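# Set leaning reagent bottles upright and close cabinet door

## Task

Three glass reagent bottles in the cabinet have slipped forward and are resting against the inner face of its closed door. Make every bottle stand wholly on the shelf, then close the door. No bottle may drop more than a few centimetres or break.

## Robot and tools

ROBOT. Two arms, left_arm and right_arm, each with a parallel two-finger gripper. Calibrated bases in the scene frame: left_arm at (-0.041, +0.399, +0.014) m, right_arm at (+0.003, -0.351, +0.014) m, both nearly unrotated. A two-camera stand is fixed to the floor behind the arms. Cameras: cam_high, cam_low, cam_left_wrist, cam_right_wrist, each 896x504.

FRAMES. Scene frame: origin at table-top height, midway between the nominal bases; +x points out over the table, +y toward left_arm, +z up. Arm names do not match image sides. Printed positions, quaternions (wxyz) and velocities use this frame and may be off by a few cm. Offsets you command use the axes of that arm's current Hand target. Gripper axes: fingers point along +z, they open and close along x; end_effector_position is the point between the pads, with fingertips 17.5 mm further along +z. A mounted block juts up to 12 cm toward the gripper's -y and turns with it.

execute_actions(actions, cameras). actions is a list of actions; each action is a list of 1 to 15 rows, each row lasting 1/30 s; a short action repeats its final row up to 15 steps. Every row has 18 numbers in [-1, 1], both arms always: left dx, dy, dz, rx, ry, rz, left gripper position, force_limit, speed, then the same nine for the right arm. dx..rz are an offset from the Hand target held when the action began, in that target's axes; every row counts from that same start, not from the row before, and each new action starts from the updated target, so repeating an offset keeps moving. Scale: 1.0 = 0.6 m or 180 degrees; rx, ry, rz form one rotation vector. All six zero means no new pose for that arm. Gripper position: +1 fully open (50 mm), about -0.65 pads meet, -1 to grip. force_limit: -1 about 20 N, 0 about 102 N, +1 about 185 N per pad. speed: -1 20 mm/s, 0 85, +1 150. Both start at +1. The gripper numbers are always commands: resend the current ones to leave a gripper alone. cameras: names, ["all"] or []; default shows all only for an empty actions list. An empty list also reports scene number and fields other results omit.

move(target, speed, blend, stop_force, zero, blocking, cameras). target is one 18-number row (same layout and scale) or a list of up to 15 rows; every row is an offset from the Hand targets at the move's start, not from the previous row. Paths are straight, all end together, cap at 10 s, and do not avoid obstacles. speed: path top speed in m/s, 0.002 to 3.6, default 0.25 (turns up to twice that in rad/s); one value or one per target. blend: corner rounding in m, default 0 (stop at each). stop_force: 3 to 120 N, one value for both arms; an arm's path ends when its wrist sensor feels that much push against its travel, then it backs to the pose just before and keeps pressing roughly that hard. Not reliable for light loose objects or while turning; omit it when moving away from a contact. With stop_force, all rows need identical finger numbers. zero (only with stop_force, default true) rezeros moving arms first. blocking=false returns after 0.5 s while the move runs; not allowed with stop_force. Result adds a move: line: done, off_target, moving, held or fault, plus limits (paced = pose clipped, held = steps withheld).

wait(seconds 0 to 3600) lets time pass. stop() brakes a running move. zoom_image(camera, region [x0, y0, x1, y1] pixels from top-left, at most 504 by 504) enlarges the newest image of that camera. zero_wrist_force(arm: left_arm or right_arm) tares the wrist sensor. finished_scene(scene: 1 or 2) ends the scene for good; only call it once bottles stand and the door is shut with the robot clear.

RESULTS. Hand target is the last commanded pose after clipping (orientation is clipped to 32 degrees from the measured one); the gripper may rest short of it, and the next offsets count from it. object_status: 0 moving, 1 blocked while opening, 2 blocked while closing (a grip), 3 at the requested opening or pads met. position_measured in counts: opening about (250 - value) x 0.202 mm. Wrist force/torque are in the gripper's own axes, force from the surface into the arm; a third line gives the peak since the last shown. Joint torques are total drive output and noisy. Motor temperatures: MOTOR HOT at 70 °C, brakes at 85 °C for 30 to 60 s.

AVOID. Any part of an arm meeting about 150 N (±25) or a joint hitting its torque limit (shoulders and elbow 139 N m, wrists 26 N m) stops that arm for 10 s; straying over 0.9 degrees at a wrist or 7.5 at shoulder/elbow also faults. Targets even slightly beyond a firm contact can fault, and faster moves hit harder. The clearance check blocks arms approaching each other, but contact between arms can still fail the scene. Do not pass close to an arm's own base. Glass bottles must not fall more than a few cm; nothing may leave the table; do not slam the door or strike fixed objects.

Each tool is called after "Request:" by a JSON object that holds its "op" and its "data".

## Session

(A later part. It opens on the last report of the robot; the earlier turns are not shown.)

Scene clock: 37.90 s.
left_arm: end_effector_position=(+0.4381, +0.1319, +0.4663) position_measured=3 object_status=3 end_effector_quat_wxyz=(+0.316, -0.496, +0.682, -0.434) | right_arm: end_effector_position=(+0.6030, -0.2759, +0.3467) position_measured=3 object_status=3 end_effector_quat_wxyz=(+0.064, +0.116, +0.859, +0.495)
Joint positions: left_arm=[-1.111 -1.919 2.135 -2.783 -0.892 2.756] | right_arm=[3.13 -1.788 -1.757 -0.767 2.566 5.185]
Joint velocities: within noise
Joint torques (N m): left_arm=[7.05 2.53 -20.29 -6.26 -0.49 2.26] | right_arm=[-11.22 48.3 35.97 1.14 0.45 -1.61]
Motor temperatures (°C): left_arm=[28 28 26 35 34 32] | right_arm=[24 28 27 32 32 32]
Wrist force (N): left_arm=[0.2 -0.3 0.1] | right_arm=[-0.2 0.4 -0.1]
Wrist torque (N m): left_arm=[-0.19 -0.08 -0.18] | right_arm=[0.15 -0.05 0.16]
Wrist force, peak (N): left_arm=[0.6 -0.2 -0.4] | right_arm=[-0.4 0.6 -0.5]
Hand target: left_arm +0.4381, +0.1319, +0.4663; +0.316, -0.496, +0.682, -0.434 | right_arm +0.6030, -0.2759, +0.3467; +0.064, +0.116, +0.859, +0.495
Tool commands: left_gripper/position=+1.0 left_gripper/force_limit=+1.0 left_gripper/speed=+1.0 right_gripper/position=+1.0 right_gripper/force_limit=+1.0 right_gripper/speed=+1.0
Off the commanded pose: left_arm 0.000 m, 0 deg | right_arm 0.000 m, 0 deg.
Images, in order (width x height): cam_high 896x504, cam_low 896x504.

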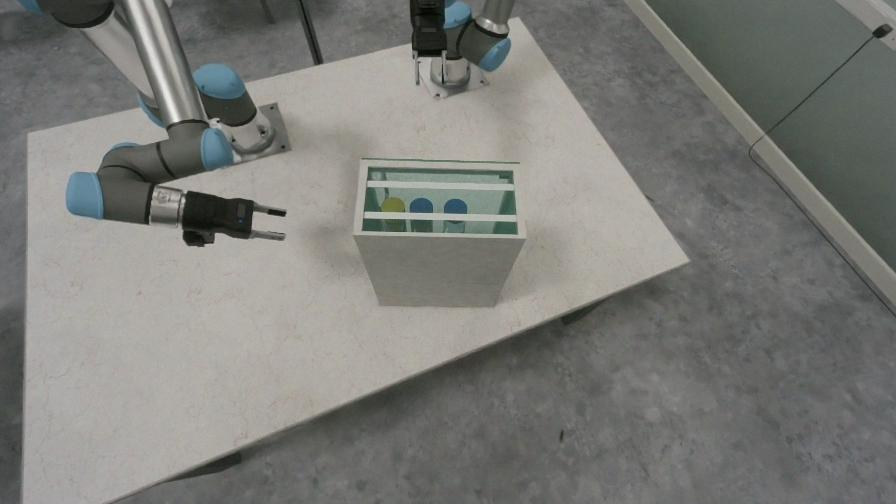

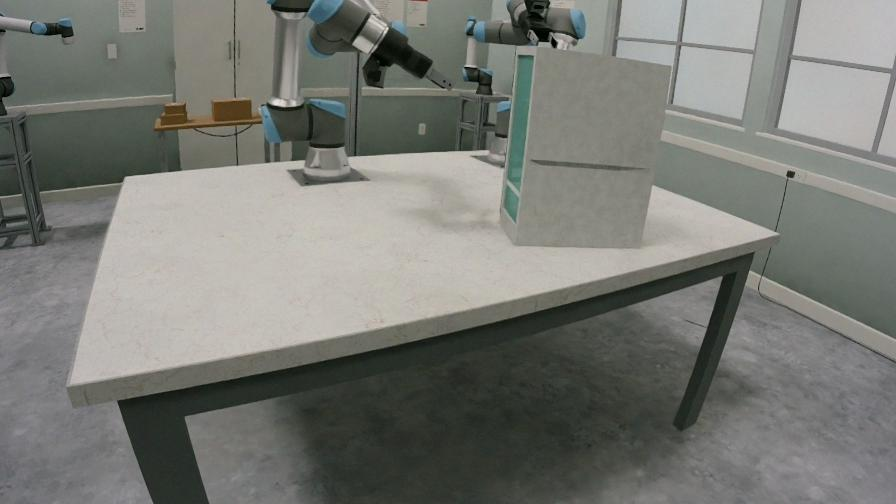

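Request:
{"op": "move", "data": {"target": [0.177,0.1807,0.2272,0.1389,0,0,1,1,1, 0.1672,-0.1193,0.2335,-0.1158,-0.1448,-0.4824,-1,-1,0], "speed": 0.3, "cameras": ["all"]}}

Scene clock: 49.13 s.
left_arm: end_effector_position=(+0.4791, +0.0070, +0.3103) position_measured=3 object_status=3 end_effector_quat_wxyz=(+0.416, -0.416, +0.572, -0.572) | right_arm: end_effector_position=(+0.5278, -0.1670, +0.2151) position_measured=250 object_status=3 end_effector_quat_wxyz=(+0.573, -0.411, +0.576, +0.414)
Joint positions: left_arm=[-1.21 -1.082 2.137 -4.196 -0.706 3.141] | right_arm=[3.31 -2.331 -2.035 1.221 2.652 4.715]
Joint torques (N m): left_arm=[4.8 -23.83 -25.45 -4.52 -1.51 2.39] | right_arm=[11.36 29.02 18.9 3.46 1.49 1.33]
Wrist force (N): left_arm=[0.1 -0.1 -0.2] | right_arm=[1.1 -1.2 -2.7]
Wrist torque (N m): left_arm=[-0.40 0.01 -0.15] | right_arm=[-0.13 -0.44 0.11]
Wrist force, peak (N): left_arm=[-0.5 -1.0 -0.7] | right_arm=[1.4 -1.1 -2.9]
Hand target: left_arm +0.4792, +0.0070, +0.3103; +0.416, -0.416, +0.572, -0.572 | right_arm +0.5278, -0.1670, +0.2151; +0.573, -0.411, +0.576, +0.414
Off the commanded pose: left_arm 0.000 m, 0 deg | right_arm 0.000 m, 0 deg.
move: done

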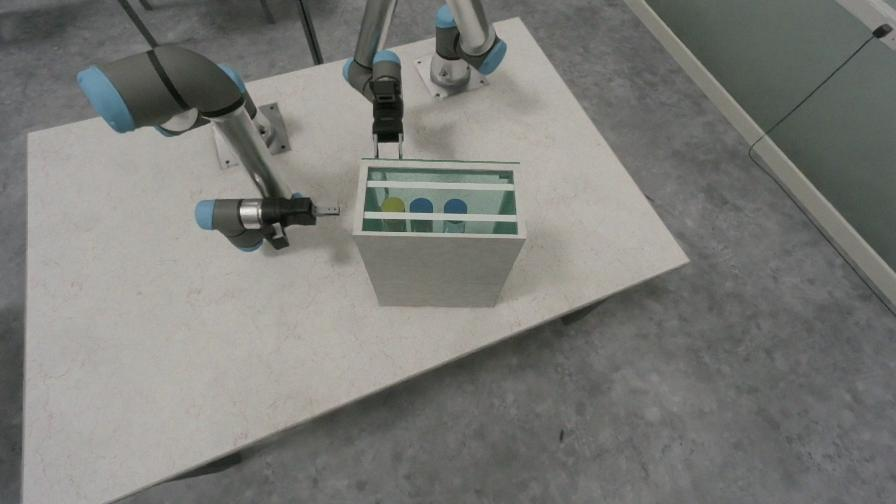

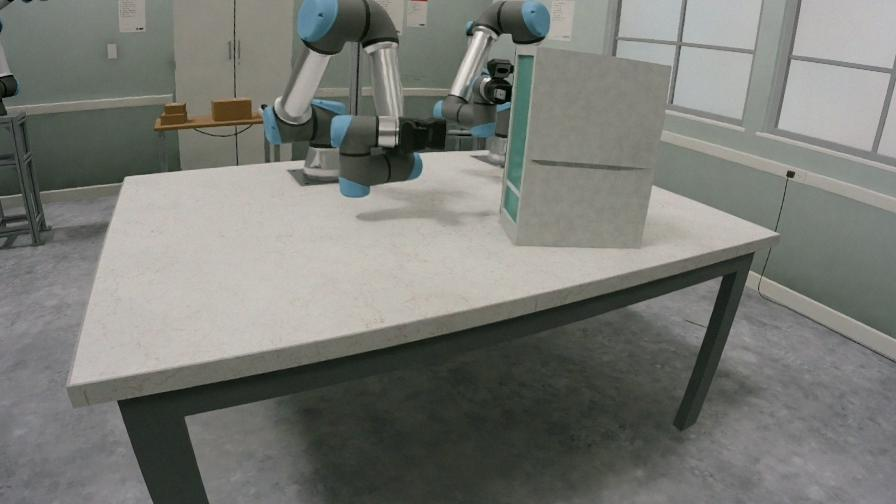

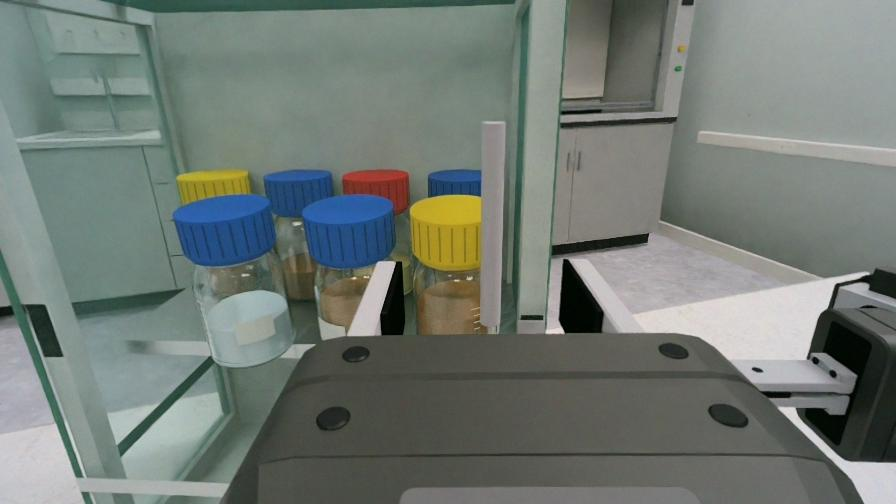

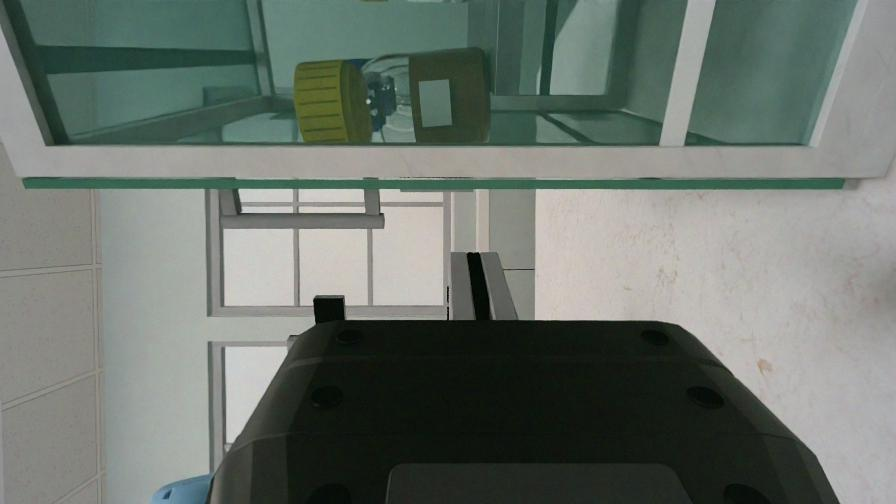

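Request:
{"op": "zoom_image", "data": {"camera": "cam_right_wrist", "region": [200, 0, 640, 330]}}

Request:
{"op": "zoom_image", "data": {"camera": "cam_left_wrist", "region": [140, 90, 620, 380]}}

Scaled by 1.145.

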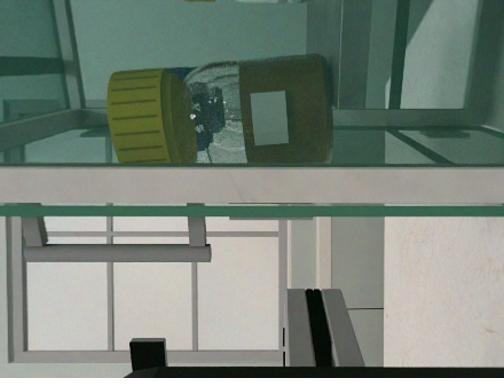

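Scaled by 1.050.

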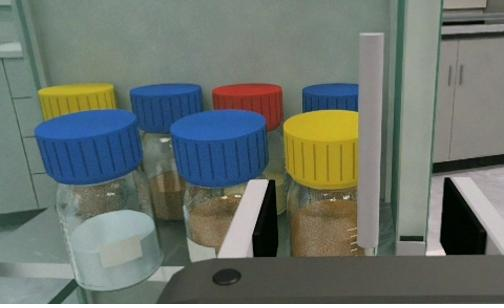

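Request:
{"op": "move", "data": {"target": [0.00833,0,0.1133,0,0,0,1,1,1, 0,0,0,0,0,0,-1,-1,0], "speed": 0.08, "stop_force": 12, "cameras": ["cam_left_wrist","cam_right_wrist"]}}

Scene clock: 52.70 s.
left_arm: end_effector_position=(+0.5423, -0.0187, +0.3103) position_measured=3 object_status=3 end_effector_quat_wxyz=(+0.416, -0.416, +0.572, -0.572) | right_arm: end_effector_position=(+0.5278, -0.1670, +0.2151) position_measured=250 object_status=3 end_effector_quat_wxyz=(+0.573, -0.411, +0.576, +0.414)
Joint positions: left_arm=[-1.102 -0.99 1.95 -4.101 -0.814 3.142] | right_arm=[3.31 -2.331 -2.035 1.221 2.652 4.715]
Joint torques (N m): left_arm=[6.6 -29.37 -27.39 1.04 -1.39 -0.91] | right_arm=[11.17 27.61 18.89 3.71 0.88 1.4]
Wrist force (N): left_arm=[-0.2 -0.1 0.0] | right_arm=[1.2 -1.0 -2.8]
Wrist torque (N m): left_arm=[-0.40 0.07 -0.15] | right_arm=[-0.10 -0.47 0.11]
Wrist force, peak (N): left_arm=[-0.1 -0.3 -1.0] | right_arm=[1.1 -1.0 -3.1]
Hand target: left_arm +0.5423, -0.0187, +0.3103; +0.416, -0.416, +0.572, -0.572 | right_arm +0.5278, -0.1670, +0.2151; +0.573, -0.411, +0.576, +0.414
Off the commanded pose: left_arm 0.000 m, 0 deg | right_arm 0.000 m, 0 deg.
move: done

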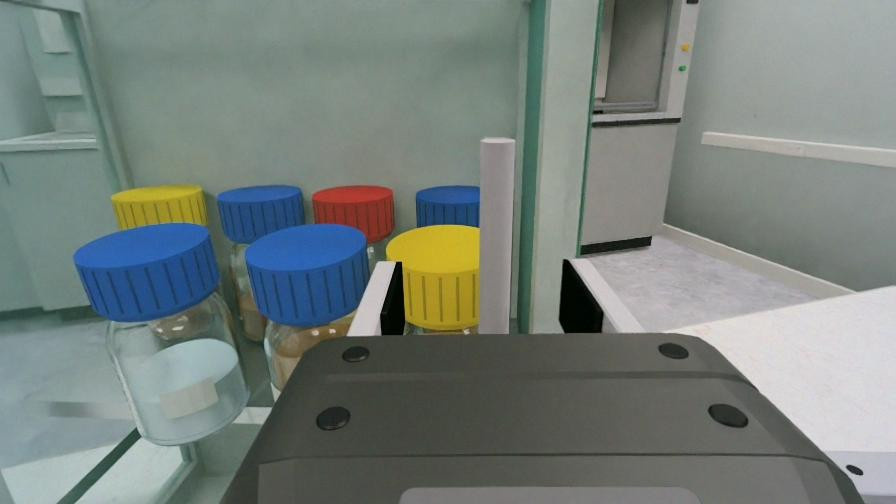

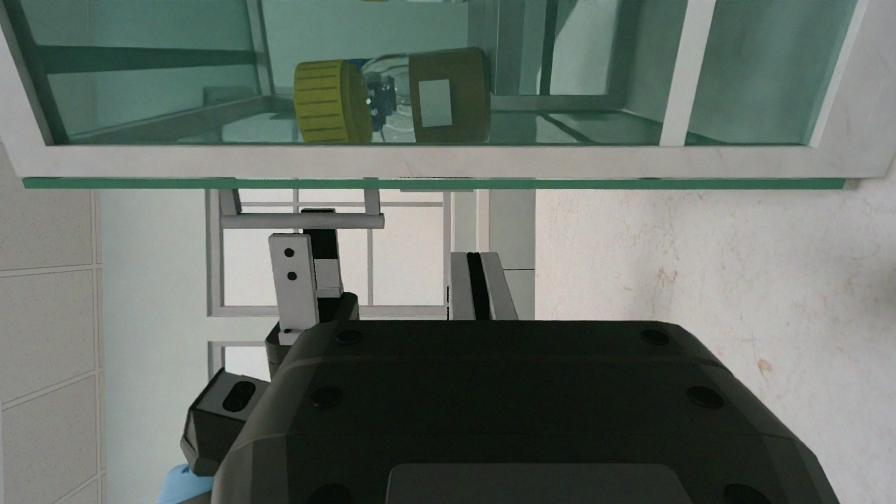

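Request:
{"op": "move", "data": {"target": [0.0075,0,0.020,0,0,0,1,1,1, 0,0,0,0,0,0,-1,-1,0], "speed": 0.05, "stop_force": 12}}

Request:
{"op": "move", "data": {"target": [0,0,0,0,0,0,-1,-0.8,-1, 0,0,0,0,0,0,-1,-1,0], "cameras": ["cam_left_wrist","cam_right_wrist"]}}

Scene clock: 54.90 s.
left_arm: end_effector_position=(+0.5523, -0.0267, +0.3103) position_measured=3 object_status=3 end_effector_quat_wxyz=(+0.416, -0.416, +0.572, -0.572) | right_arm: end_effector_position=(+0.5278, -0.1670, +0.2151) position_measured=250 object_status=3 end_effector_quat_wxyz=(+0.573, -0.411, +0.576, +0.414)
Joint positions: left_arm=[-1.092 -0.971 1.911 -4.081 -0.825 3.142] | right_arm=[3.31 -2.331 -2.035 1.221 2.652 4.715]
Joint torques (N m): left_arm=[6.86 -30.12 -27.59 0.95 -1.51 -0.83] | right_arm=[11.38 27.52 18.9 3.72 0.65 1.4]
Wrist force (N): left_arm=[0.0 -0.1 -0.2] | right_arm=[0.8 -0.9 -2.8]
Wrist torque (N m): left_arm=[-0.40 0.03 -0.15] | right_arm=[-0.08 -0.39 0.12]
Wrist force, peak (N): left_arm=[-0.1 -0.5 -0.3] | right_arm=[1.2 -1.1 -2.9]
Hand target: left_arm +0.5523, -0.0267, +0.3103; +0.416, -0.416, +0.572, -0.572 | right_arm +0.5278, -0.1670, +0.2151; +0.573, -0.411, +0.576, +0.414
Off the commanded pose: left_arm 0.000 m, 0 deg | right_arm 0.000 m, 0 deg.
move: done

Scene clock: 57.17 s.
left_arm: end_effector_position=(+0.5523, -0.0266, +0.3103) position_measured=203 object_status=2 end_effector_quat_wxyz=(+0.416, -0.416, +0.572, -0.572) | right_arm: end_effector_position=(+0.5278, -0.1670, +0.2151) position_measured=250 object_status=3 end_effector_quat_wxyz=(+0.573, -0.411, +0.576, +0.414)
Joint positions: left_arm=[-1.092 -0.971 1.911 -4.081 -0.825 3.142] | right_arm=[3.31 -2.331 -2.035 1.221 2.652 4.715]
Joint torques (N m): left_arm=[-2.63 -30.6 -28.35 0.59 -1.38 0.69] | right_arm=[11.06 27.87 18.74 3.62 0.1 1.35]
Wrist force (N): left_arm=[-7.9 0.4 -0.3] | right_arm=[0.9 -1.1 -2.9]
Wrist torque (N m): left_arm=[-0.40 -0.02 -0.15] | right_arm=[-0.11 -0.42 0.11]
Wrist force, peak (N): left_arm=[-8.5 0.3 0.0] | right_arm=[1.2 -1.1 -3.1]
Hand target: left_arm +0.5523, -0.0267, +0.3103; +0.416, -0.416, +0.572, -0.572 | right_arm +0.5278, -0.1670, +0.2151; +0.573, -0.411, +0.576, +0.414
Off the commanded pose: left_arm 0.000 m, 0 deg | right_arm 0.000 m, 0 deg.
move: done

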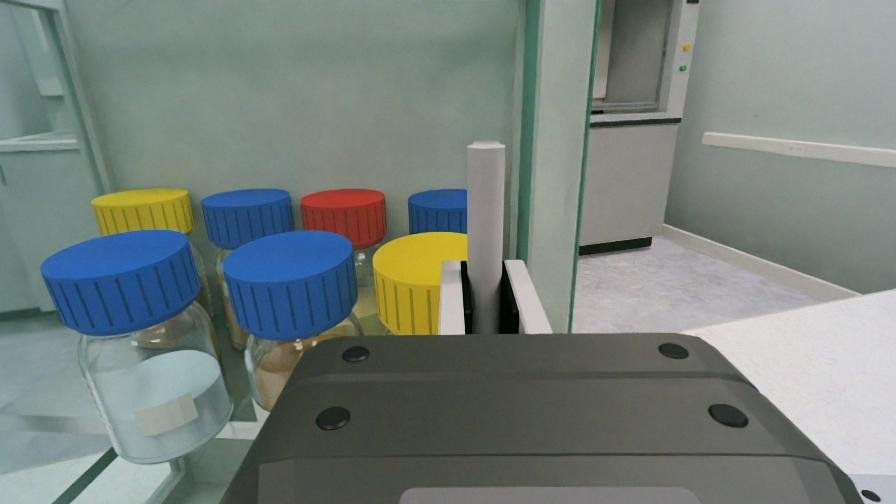

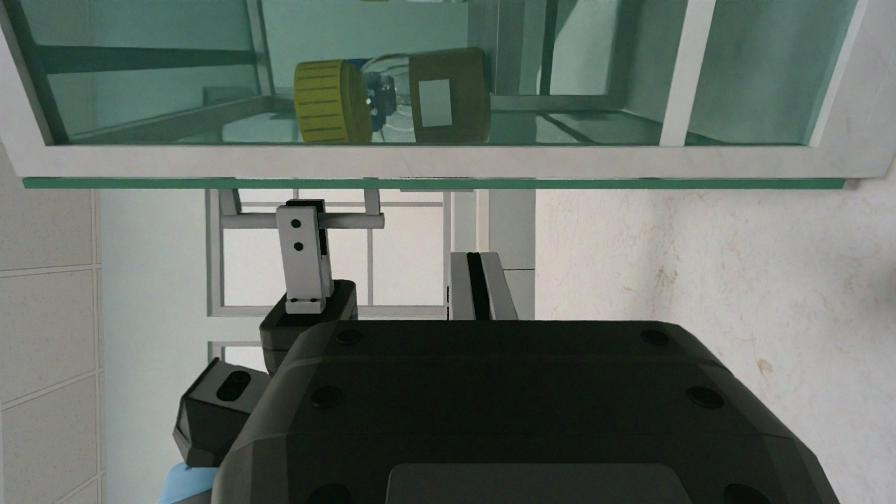

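Request:
{"op": "move", "data": {"target": [-0.003,0,-0.0127,0,-0.00833,0,-1,-0.8,-1, 0,0,0,0,0,0,-1,-1,0], "speed": 0.03, "cameras": ["cam_left_wrist","cam_right_wrist"]}}

Scene clock: 62.17 s.
left_arm: end_effector_position=(+0.5456, -0.0227, +0.3103) position_measured=204 object_status=2 end_effector_quat_wxyz=(+0.423, -0.423, +0.567, -0.566) | right_arm: end_effector_position=(+0.5278, -0.1670, +0.2151) position_measured=250 object_status=3 end_effector_quat_wxyz=(+0.573, -0.411, +0.576, +0.414)
Joint positions: left_arm=[-1.11 -0.977 1.925 -4.088 -0.78 3.142] | right_arm=[3.31 -2.331 -2.035 1.221 2.652 4.715]
Joint torques (N m): left_arm=[-4.89 -54.32 -3.26 -4.61 2.48 1.22] | right_arm=[11.41 28.2 19.32 3.53 -0.56 1.45]
Wrist force (N): left_arm=[2.7 -2.2 0.5] | right_arm=[1.0 -1.1 -2.5]
Wrist torque (N m): left_arm=[-0.46 0.22 -0.15] | right_arm=[-0.12 -0.43 0.11]
Wrist force, peak (N): left_arm=[-8.1 -4.7 10.5] | right_arm=[1.2 -0.9 -3.1]
Hand target: left_arm +0.5456, -0.0226, +0.3103; +0.423, -0.423, +0.567, -0.566 | right_arm +0.5278, -0.1670, +0.2151; +0.573, -0.411, +0.576, +0.414
Off the commanded pose: left_arm 0.000 m, 0 deg | right_arm 0.000 m, 0 deg.
move: done

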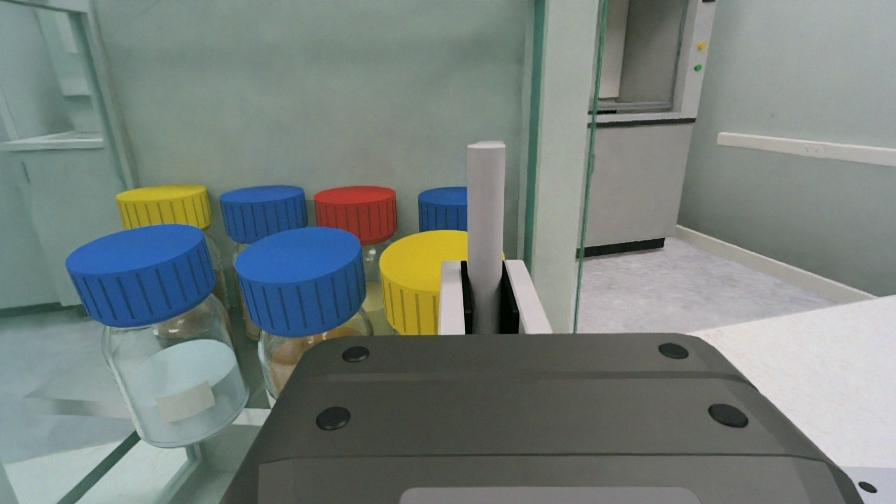

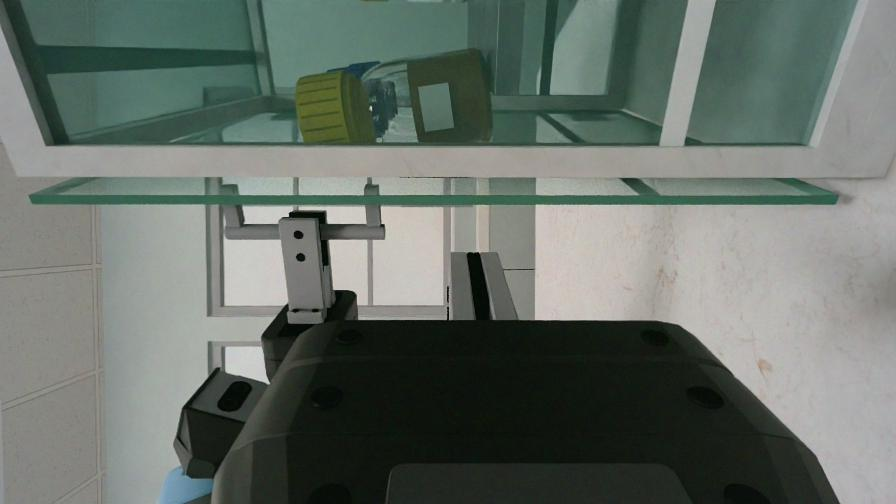

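Request:
{"op": "move", "data": {"target": [-0.0038,0,-0.0167,0,0.0278,0,-1,-0.8,-1, 0,0,0,0,0,0,-1,-1,0], "speed": 0.02, "cameras": ["cam_left_wrist","cam_right_wrist"]}}

Scene clock: 66.53 s.
left_arm: end_effector_position=(+0.5367, -0.0176, +0.3103) position_measured=204 object_status=2 end_effector_quat_wxyz=(+0.398, -0.398, +0.585, -0.584) | right_arm: end_effector_position=(+0.5278, -0.1670, +0.2151) position_measured=250 object_status=3 end_effector_quat_wxyz=(+0.573, -0.411, +0.576, +0.414)
Joint positions: left_arm=[-1.086 -1.007 1.985 -4.119 -0.892 3.142] | right_arm=[3.31 -2.331 -2.035 1.221 2.652 4.715]
Joint torques (N m): left_arm=[-14.27 -53.19 -7.32 -4 -8.72 -0.87] | right_arm=[11.14 27.73 19.05 3.48 -0.59 1.29]
Wrist force (N): left_arm=[-27.9 2.4 4.6] | right_arm=[1.2 -1.0 -2.9]
Wrist torque (N m): left_arm=[-0.37 -0.32 -0.15] | right_arm=[-0.10 -0.47 0.11]
Wrist force, peak (N): left_arm=[-27.9 2.4 4.6] | right_arm=[1.0 -1.2 -3.1]
Hand target: left_arm +0.5367, -0.0176, +0.3103; +0.398, -0.398, +0.585, -0.584 | right_arm +0.5278, -0.1670, +0.2151; +0.573, -0.411, +0.576, +0.414
Off the commanded pose: left_arm 0.000 m, 0 deg | right_arm 0.000 m, 0 deg.
move: done

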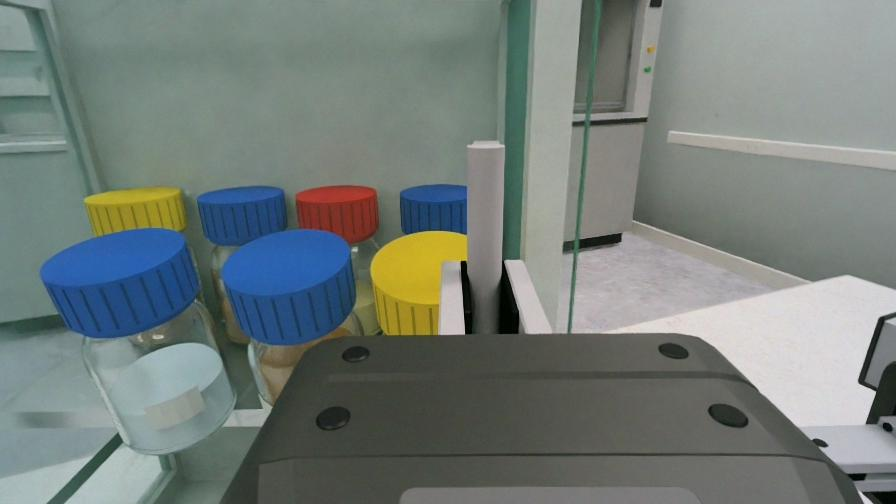

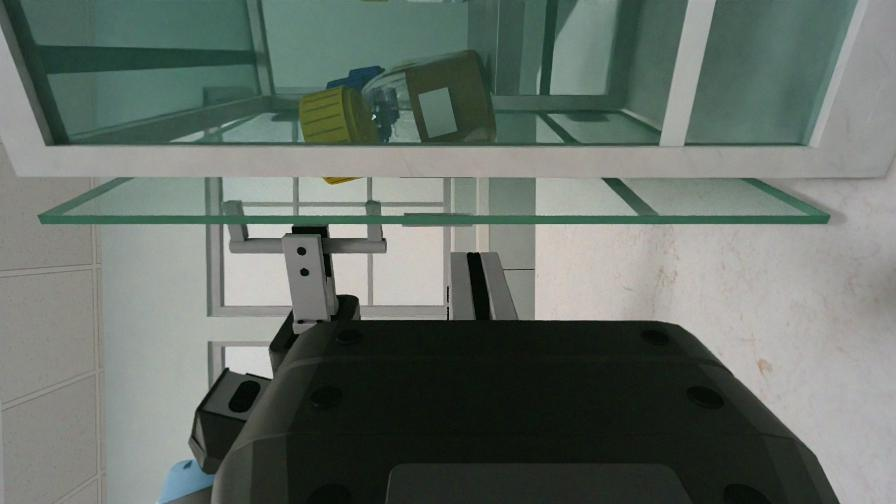

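Request:
{"op": "move", "data": {"target": [-0.0068,0,-0.0130,0,0.00833,0,-1,-0.8,-1, 0,0,0,0,0,0,-1,-1,0], "speed": 0.02, "cameras": ["cam_left_wrist","cam_right_wrist"]}}

Request:
{"op": "zoom_image", "data": {"camera": "cam_right_wrist", "region": [200, 0, 640, 330]}}

Scene clock: 68.53 s.
left_arm: end_effector_position=(+0.5309, -0.0111, +0.3103) position_measured=204 object_status=2 end_effector_quat_wxyz=(+0.390, -0.390, +0.590, -0.589) | right_arm: end_effector_position=(+0.5278, -0.1670, +0.2151) position_measured=250 object_status=3 end_effector_quat_wxyz=(+0.573, -0.411, +0.576, +0.414)
Joint positions: left_arm=[-1.077 -1.024 2.019 -4.136 -0.926 3.142] | right_arm=[3.31 -2.331 -2.035 1.221 2.652 4.715]
Joint torques (N m): left_arm=[33.44 -51.54 1.87 -5.77 7.5 1.71] | right_arm=[10.88 27.94 19.38 3.53 -0.58 1.42]
Wrist force (N): left_arm=[35.5 -4.1 -8.3] | right_arm=[1.0 -1.0 -2.7]
Wrist torque (N m): left_arm=[-0.48 0.29 -0.16] | right_arm=[-0.10 -0.43 0.11]
Wrist force, peak (N): left_arm=[35.5 -4.1 -8.3] | right_arm=[1.2 -1.0 -3.0]
Hand target: left_arm +0.5309, -0.0109, +0.3103; +0.390, -0.390, +0.590, -0.589 | right_arm +0.5278, -0.1670, +0.2151; +0.573, -0.411, +0.576, +0.414
Off the commanded pose: left_arm 0.000 m, 0 deg | right_arm 0.000 m, 0 deg.
move: done

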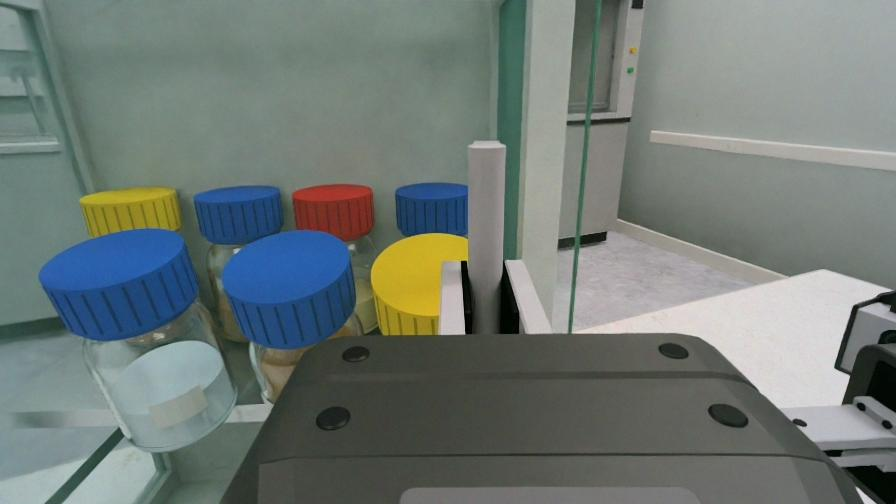

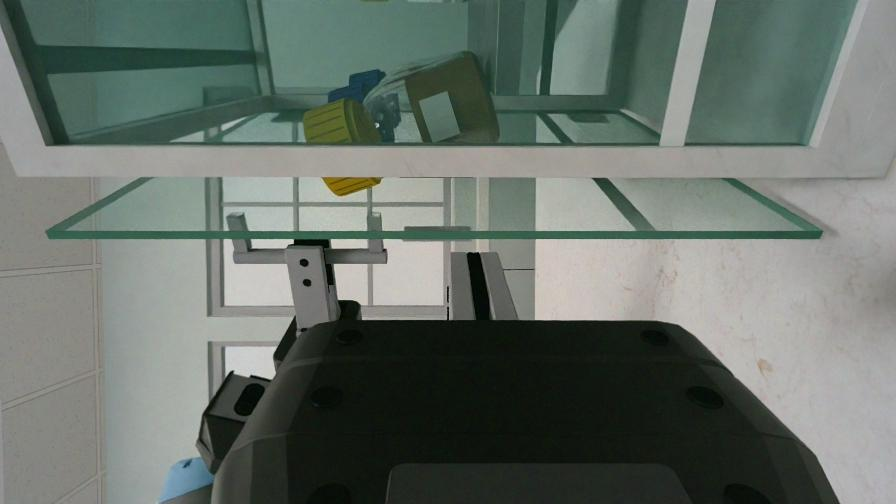

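Scaled by 1.145.

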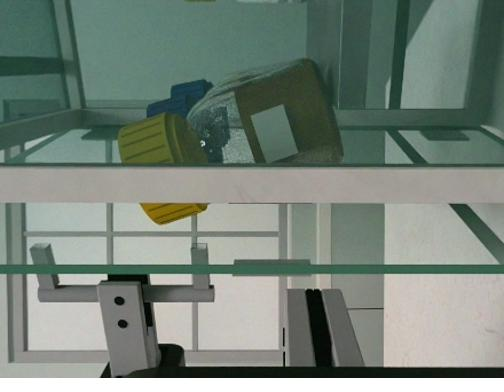

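Request:
{"op": "move", "data": {"target": [0,0,-0.0124,0,0.0167,0,-1,-0.8,-1, 0,0.0145,0.1123,0.0311,0,0,-1,-1,0], "speed": 0.05, "cameras": ["cam_left_wrist","cam_right_wrist"]}}

Request:
{"op": "zoom_image", "data": {"camera": "cam_right_wrist", "region": [200, 0, 640, 330]}}

Scene clock: 77.57 s.
left_arm: end_effector_position=(+0.5241, -0.0080, +0.3103) position_measured=204 object_status=2 end_effector_quat_wxyz=(+0.375, -0.375, +0.600, -0.599) | right_arm: end_effector_position=(+0.5411, -0.1004, +0.2150) position_measured=250 object_status=3 end_effector_quat_wxyz=(+0.592, -0.383, +0.595, +0.385)
Joint positions: left_arm=[-1.062 -1.041 2.053 -4.153 -0.994 3.142] | right_arm=[3.491 -2.318 -2.077 1.251 2.373 4.715]
Joint torques (N m): left_arm=[-6.8 -52.12 -6.01 -4.67 -6.14 2.34] | right_arm=[11.06 54.91 0.34 4.16 -1.03 1.31]
Wrist force (N): left_arm=[-16.9 0.2 1.9] | right_arm=[1.2 -1.1 -2.5]
Wrist torque (N m): left_arm=[-0.69 -0.44 -0.15] | right_arm=[-0.11 -0.46 0.11]
Wrist force, peak (N): left_arm=[41.0 -5.2 -9.1] | right_arm=[1.0 -1.2 -3.3]
Hand target: left_arm +0.5240, -0.0080, +0.3103; +0.375, -0.375, +0.600, -0.599 | right_arm +0.5411, -0.1004, +0.2150; +0.592, -0.383, +0.595, +0.385
Off the commanded pose: left_arm 0.000 m, 0 deg | right_arm 0.000 m, 0 deg.
move: done

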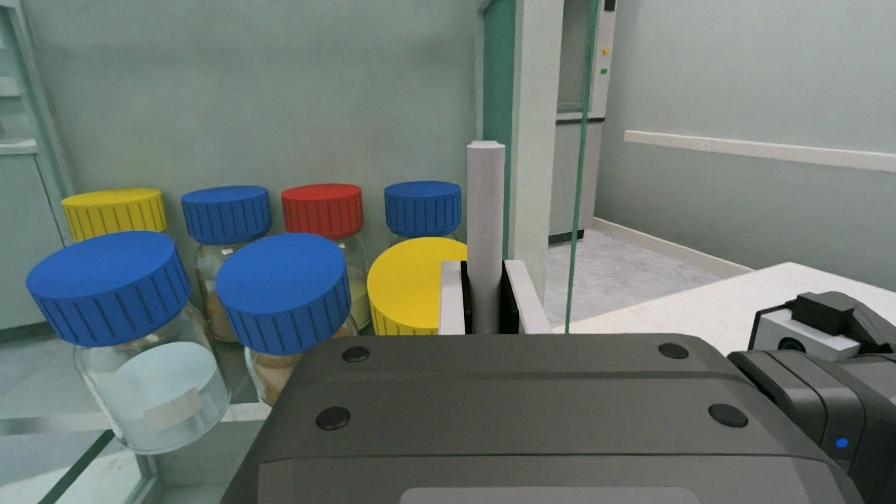

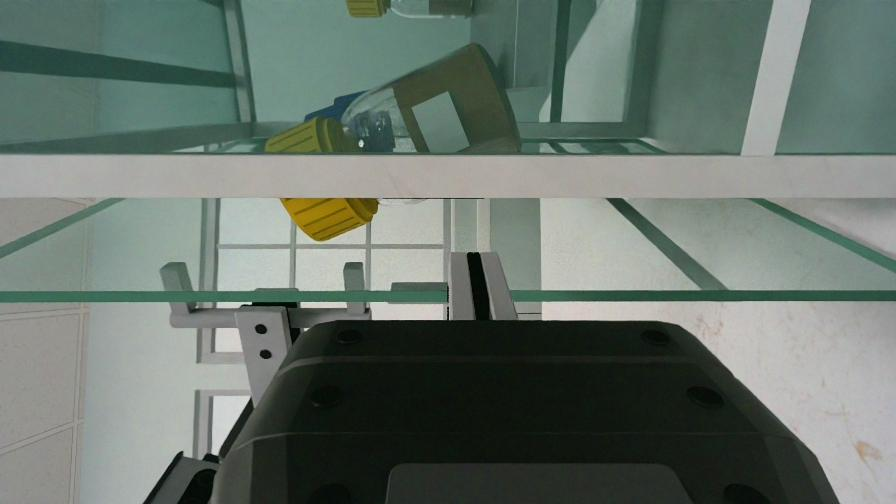

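Scaled by 1.145.

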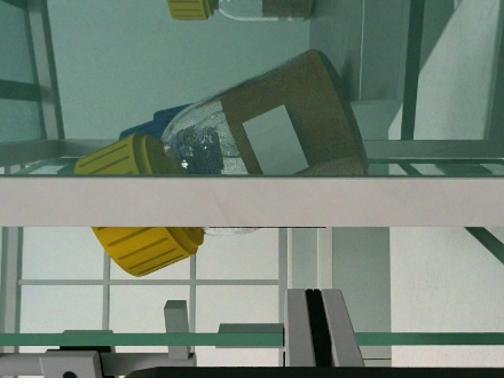

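Request:
{"op": "move", "data": {"target": [0,0,0,0,0,0,-1,-0.8,-1, 0,0,0.145,0,0,0,-1,-1,0], "speed": 0.04, "stop_force": 8, "cameras": ["cam_left_wrist","cam_right_wrist"]}}

Request:
{"op": "zoom_image", "data": {"camera": "cam_right_wrist", "region": [200, 0, 640, 330]}}

Scene clock: 82.70 s.
left_arm: end_effector_position=(+0.5240, -0.0080, +0.3103) position_measured=204 object_status=2 end_effector_quat_wxyz=(+0.375, -0.375, +0.600, -0.599) | right_arm: end_effector_position=(+0.5759, -0.0230, +0.2148) position_measured=250 object_status=3 end_effector_quat_wxyz=(+0.592, -0.383, +0.595, +0.385)
Joint positions: left_arm=[-1.062 -1.041 2.053 -4.153 -0.995 3.142] | right_arm=[3.623 -2.36 -1.946 1.162 2.241 4.716]
Joint torques (N m): left_arm=[-16.4 -45.37 -28.48 1.9 -5.96 2.39] | right_arm=[-0.35 61.99 -0.24 6.83 6.72 1.32]
Wrist force (N): left_arm=[-17.9 0.4 -19.3] | right_arm=[4.6 -24.6 0.6]
Wrist torque (N m): left_arm=[-0.72 -0.44 -0.16] | right_arm=[0.29 -0.48 -0.03]
Wrist force, peak (N): left_arm=[-17.6 3.4 -23.1] | right_arm=[-1.5 -28.3 1.6]
Hand target: left_arm +0.5240, -0.0080, +0.3103; +0.375, -0.375, +0.600, -0.599 | right_arm +0.5759, -0.0230, +0.2148; +0.592, -0.383, +0.595, +0.385 (not the last commanded pose)
Off the commanded pose: left_arm 0.000 m, 0 deg | right_arm 0.002 m, 0 deg.
move: contact (right_arm)

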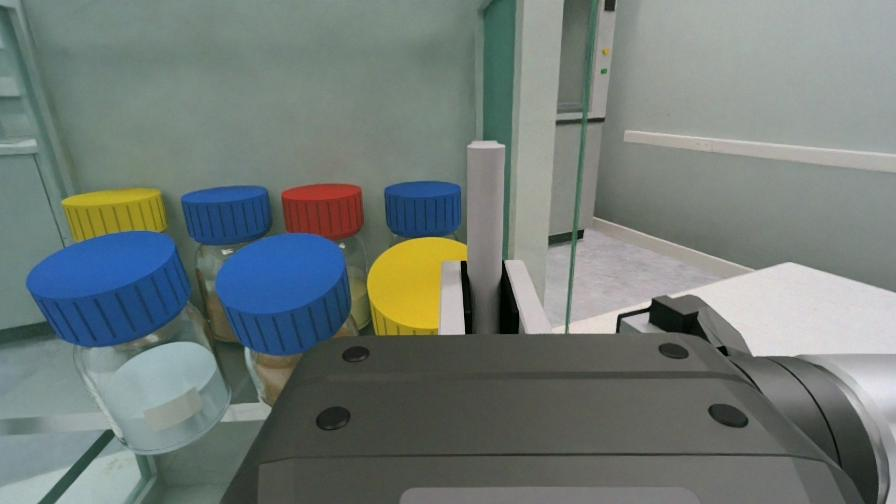

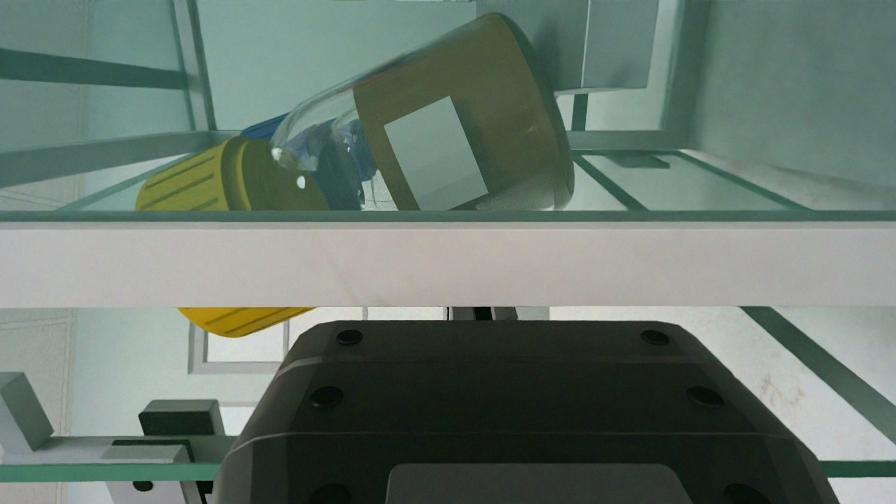

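Scaled by 1.145.

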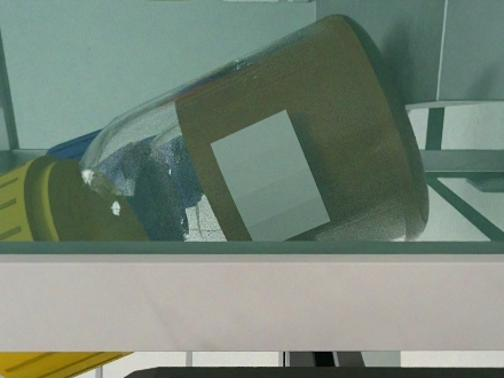

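Request:
{"op": "move", "data": {"target": [[0,0,0,0,0,0,-1,-0.8,-1, -0.0167,-0.0042,0,0,0,0,-1,-1,0],[-0.0050,0,-0.0165,0,0.0139,0,-1,-0.8,-1, -0.0167,-0.0042,0,0,0,0,-1,-1,0]], "speed": 0.03, "cameras": ["cam_left_wrist","cam_right_wrist"]}}

Scene clock: 91.63 s.
left_arm: end_effector_position=(+0.5165, -0.0011, +0.3103) position_measured=204 object_status=2 end_effector_quat_wxyz=(+0.362, -0.362, +0.608, -0.607) | right_arm: end_effector_position=(+0.5783, -0.0240, +0.2248) position_measured=250 object_status=3 end_effector_quat_wxyz=(+0.592, -0.383, +0.595, +0.385)
Joint positions: left_arm=[-1.045 -1.06 2.092 -4.173 -1.054 3.142] | right_arm=[3.619 -2.339 -1.943 1.138 2.245 4.716]
Joint torques (N m): left_arm=[10.15 -49.77 -3.21 -5.41 -0.67 2.42] | right_arm=[-12.05 58.95 22.15 -0.28 1.24 -0.56]
Wrist force (N): left_arm=[5.4 -0.9 -1.6] | right_arm=[2.1 0.0 -2.6]
Wrist torque (N m): left_arm=[-0.60 -0.30 -0.15] | right_arm=[-0.06 -0.52 0.13]
Wrist force, peak (N): left_arm=[-18.4 1.5 -20.2] | right_arm=[5.4 -25.0 0.5]
Hand target: left_arm +0.5165, -0.0010, +0.3103; +0.362, -0.362, +0.608, -0.607 | right_arm +0.5783, -0.0240, +0.2248; +0.592, -0.383, +0.595, +0.385
Off the commanded pose: left_arm 0.000 m, 0 deg | right_arm 0.000 m, 0 deg.
move: done

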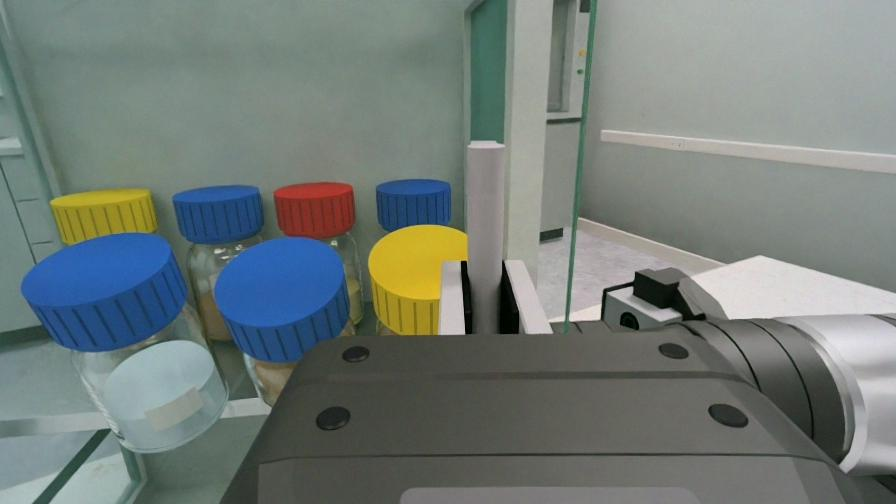

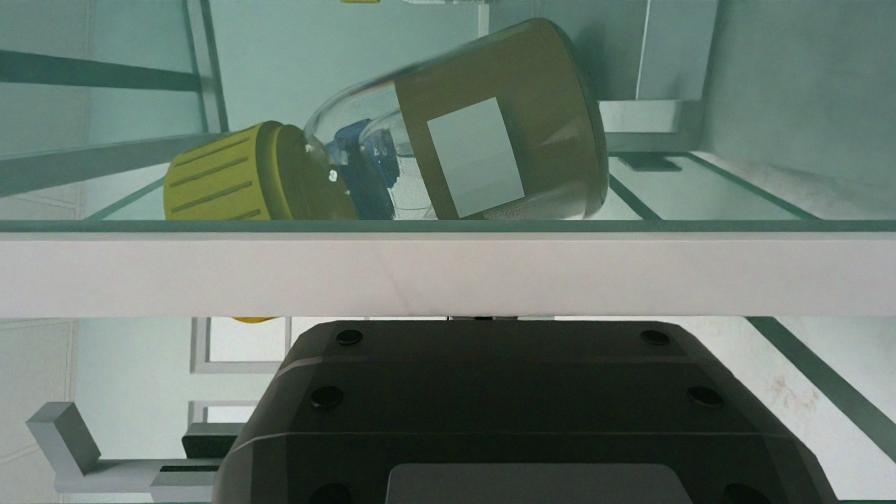

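Request:
{"op": "move", "data": {"target": [[0,0,0,0,0,0,-1,-0.8,-1, 0,-0.0067,-0.0048,0.1017,0,0,-1,-1,0],[-0.00525,0,-0.02495,0,0.0167,0,-1,-0.8,-1, 0,-0.0067,-0.0048,0.1017,0,0,-1,-1,0]], "speed": 0.03, "cameras": ["cam_left_wrist","cam_right_wrist"]}}

Scene clock: 102.80 s.
left_arm: end_effector_position=(+0.5049, +0.0089, +0.3103) position_measured=204 object_status=2 end_effector_quat_wxyz=(+0.346, -0.346, +0.617, -0.617) | right_arm: end_effector_position=(+0.5808, -0.0283, +0.2248) position_measured=250 object_status=3 end_effector_quat_wxyz=(+0.646, -0.284, +0.649, +0.285)
Joint positions: left_arm=[-1.026 -1.085 2.143 -4.199 -1.126 3.142] | right_arm=[3.781 -2.284 -2.107 1.245 1.763 4.716]
Joint torques (N m): left_arm=[9.13 -49.52 -2.71 -5.54 -0.71 2.31] | right_arm=[11.11 54.51 0.85 4.89 -1.42 1.26]
Wrist force (N): left_arm=[5.7 -0.3 -1.6] | right_arm=[1.1 0.3 -2.6]
Wrist torque (N m): left_arm=[-0.59 -0.33 -0.14] | right_arm=[-0.03 -0.45 0.10]
Wrist force, peak (N): left_arm=[9.1 -1.1 -2.0] | right_arm=[2.1 0.0 -3.1]
Hand target: left_arm +0.5048, +0.0089, +0.3103; +0.346, -0.346, +0.617, -0.617 | right_arm +0.5808, -0.0283, +0.2248; +0.646, -0.284, +0.649, +0.285
Off the commanded pose: left_arm 0.000 m, 0 deg | right_arm 0.000 m, 0 deg.
move: done

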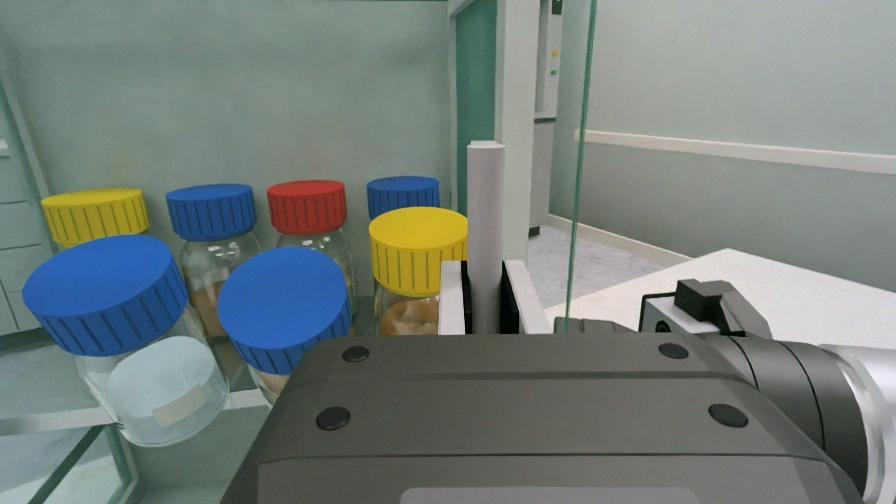

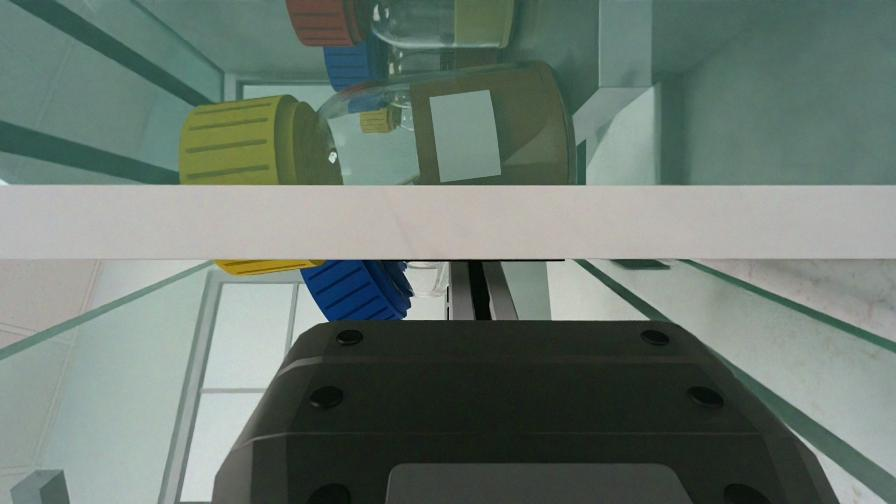

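Request:
{"op": "move", "data": {"target": [[-0.0008,0,-0.0058,0,0.0039,0,-1,-0.8,-1, 0,0,0,0,0,0,-1,-1,0],[-0.0008,0,-0.0058,0,0.0039,0,-1,-0.8,-1, 0,-0.0060,0.0158,0.1111,0,0,-1,-1,0]], "speed": 0.03, "cameras": ["cam_left_wrist","cam_right_wrist"]}}

Scene clock: 114.77 s.
left_arm: end_effector_position=(+0.5021, +0.0112, +0.3103) position_measured=204 object_status=2 end_effector_quat_wxyz=(+0.342, -0.342, +0.619, -0.619) | right_arm: end_effector_position=(+0.5898, -0.0238, +0.2248) position_measured=250 object_status=3 end_effector_quat_wxyz=(+0.685, -0.167, +0.689, +0.169)
Joint positions: left_arm=[-1.021 -1.091 2.155 -4.205 -1.143 3.142] | right_arm=[4 -2.274 -2.138 1.265 1.195 4.717]
Joint torques (N m): left_arm=[-2.2 -40.42 -31.66 2.89 -2.33 2.37] | right_arm=[37.25 25.44 28.07 -2.19 6.12 2.25]
Wrist force (N): left_arm=[-9.6 1.0 -37.2] | right_arm=[1.8 -45.9 -15.2]
Wrist torque (N m): left_arm=[-0.55 -0.33 -0.13] | right_arm=[-3.64 -0.28 -0.78]
Wrist force, peak (N): left_arm=[-8.5 1.6 -42.9] | right_arm=[1.6 -51.0 -15.5]
Hand target: left_arm +0.5021, +0.0111, +0.3103; +0.342, -0.342, +0.619, -0.619 | right_arm +0.5898, -0.0237, +0.2248; +0.685, -0.167, +0.689, +0.168
Off the commanded pose: left_arm 0.000 m, 0 deg | right_arm 0.000 m, 0 deg.
move: done

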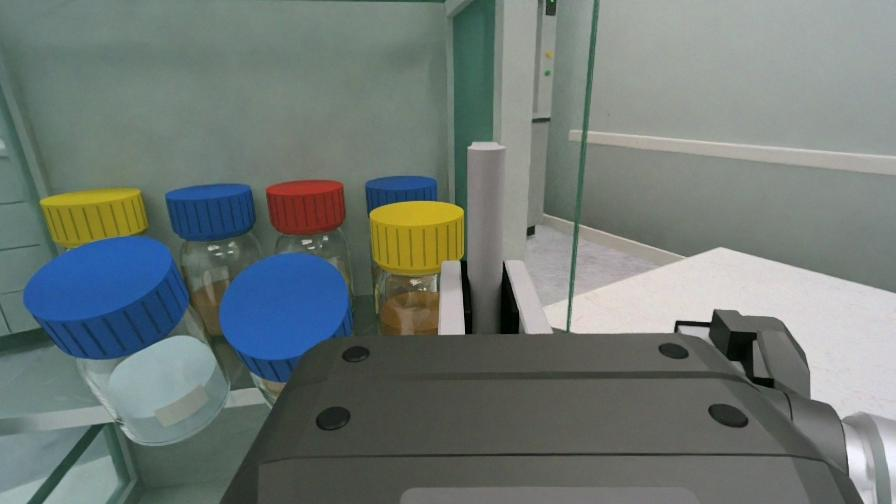

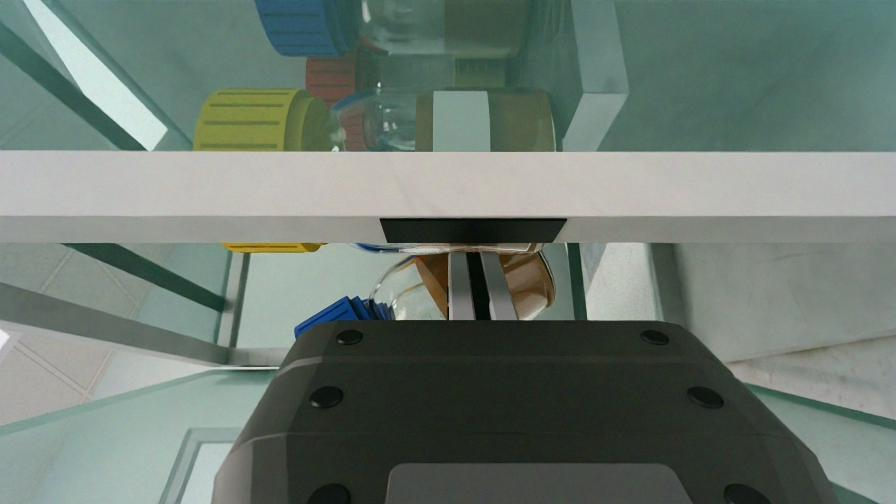

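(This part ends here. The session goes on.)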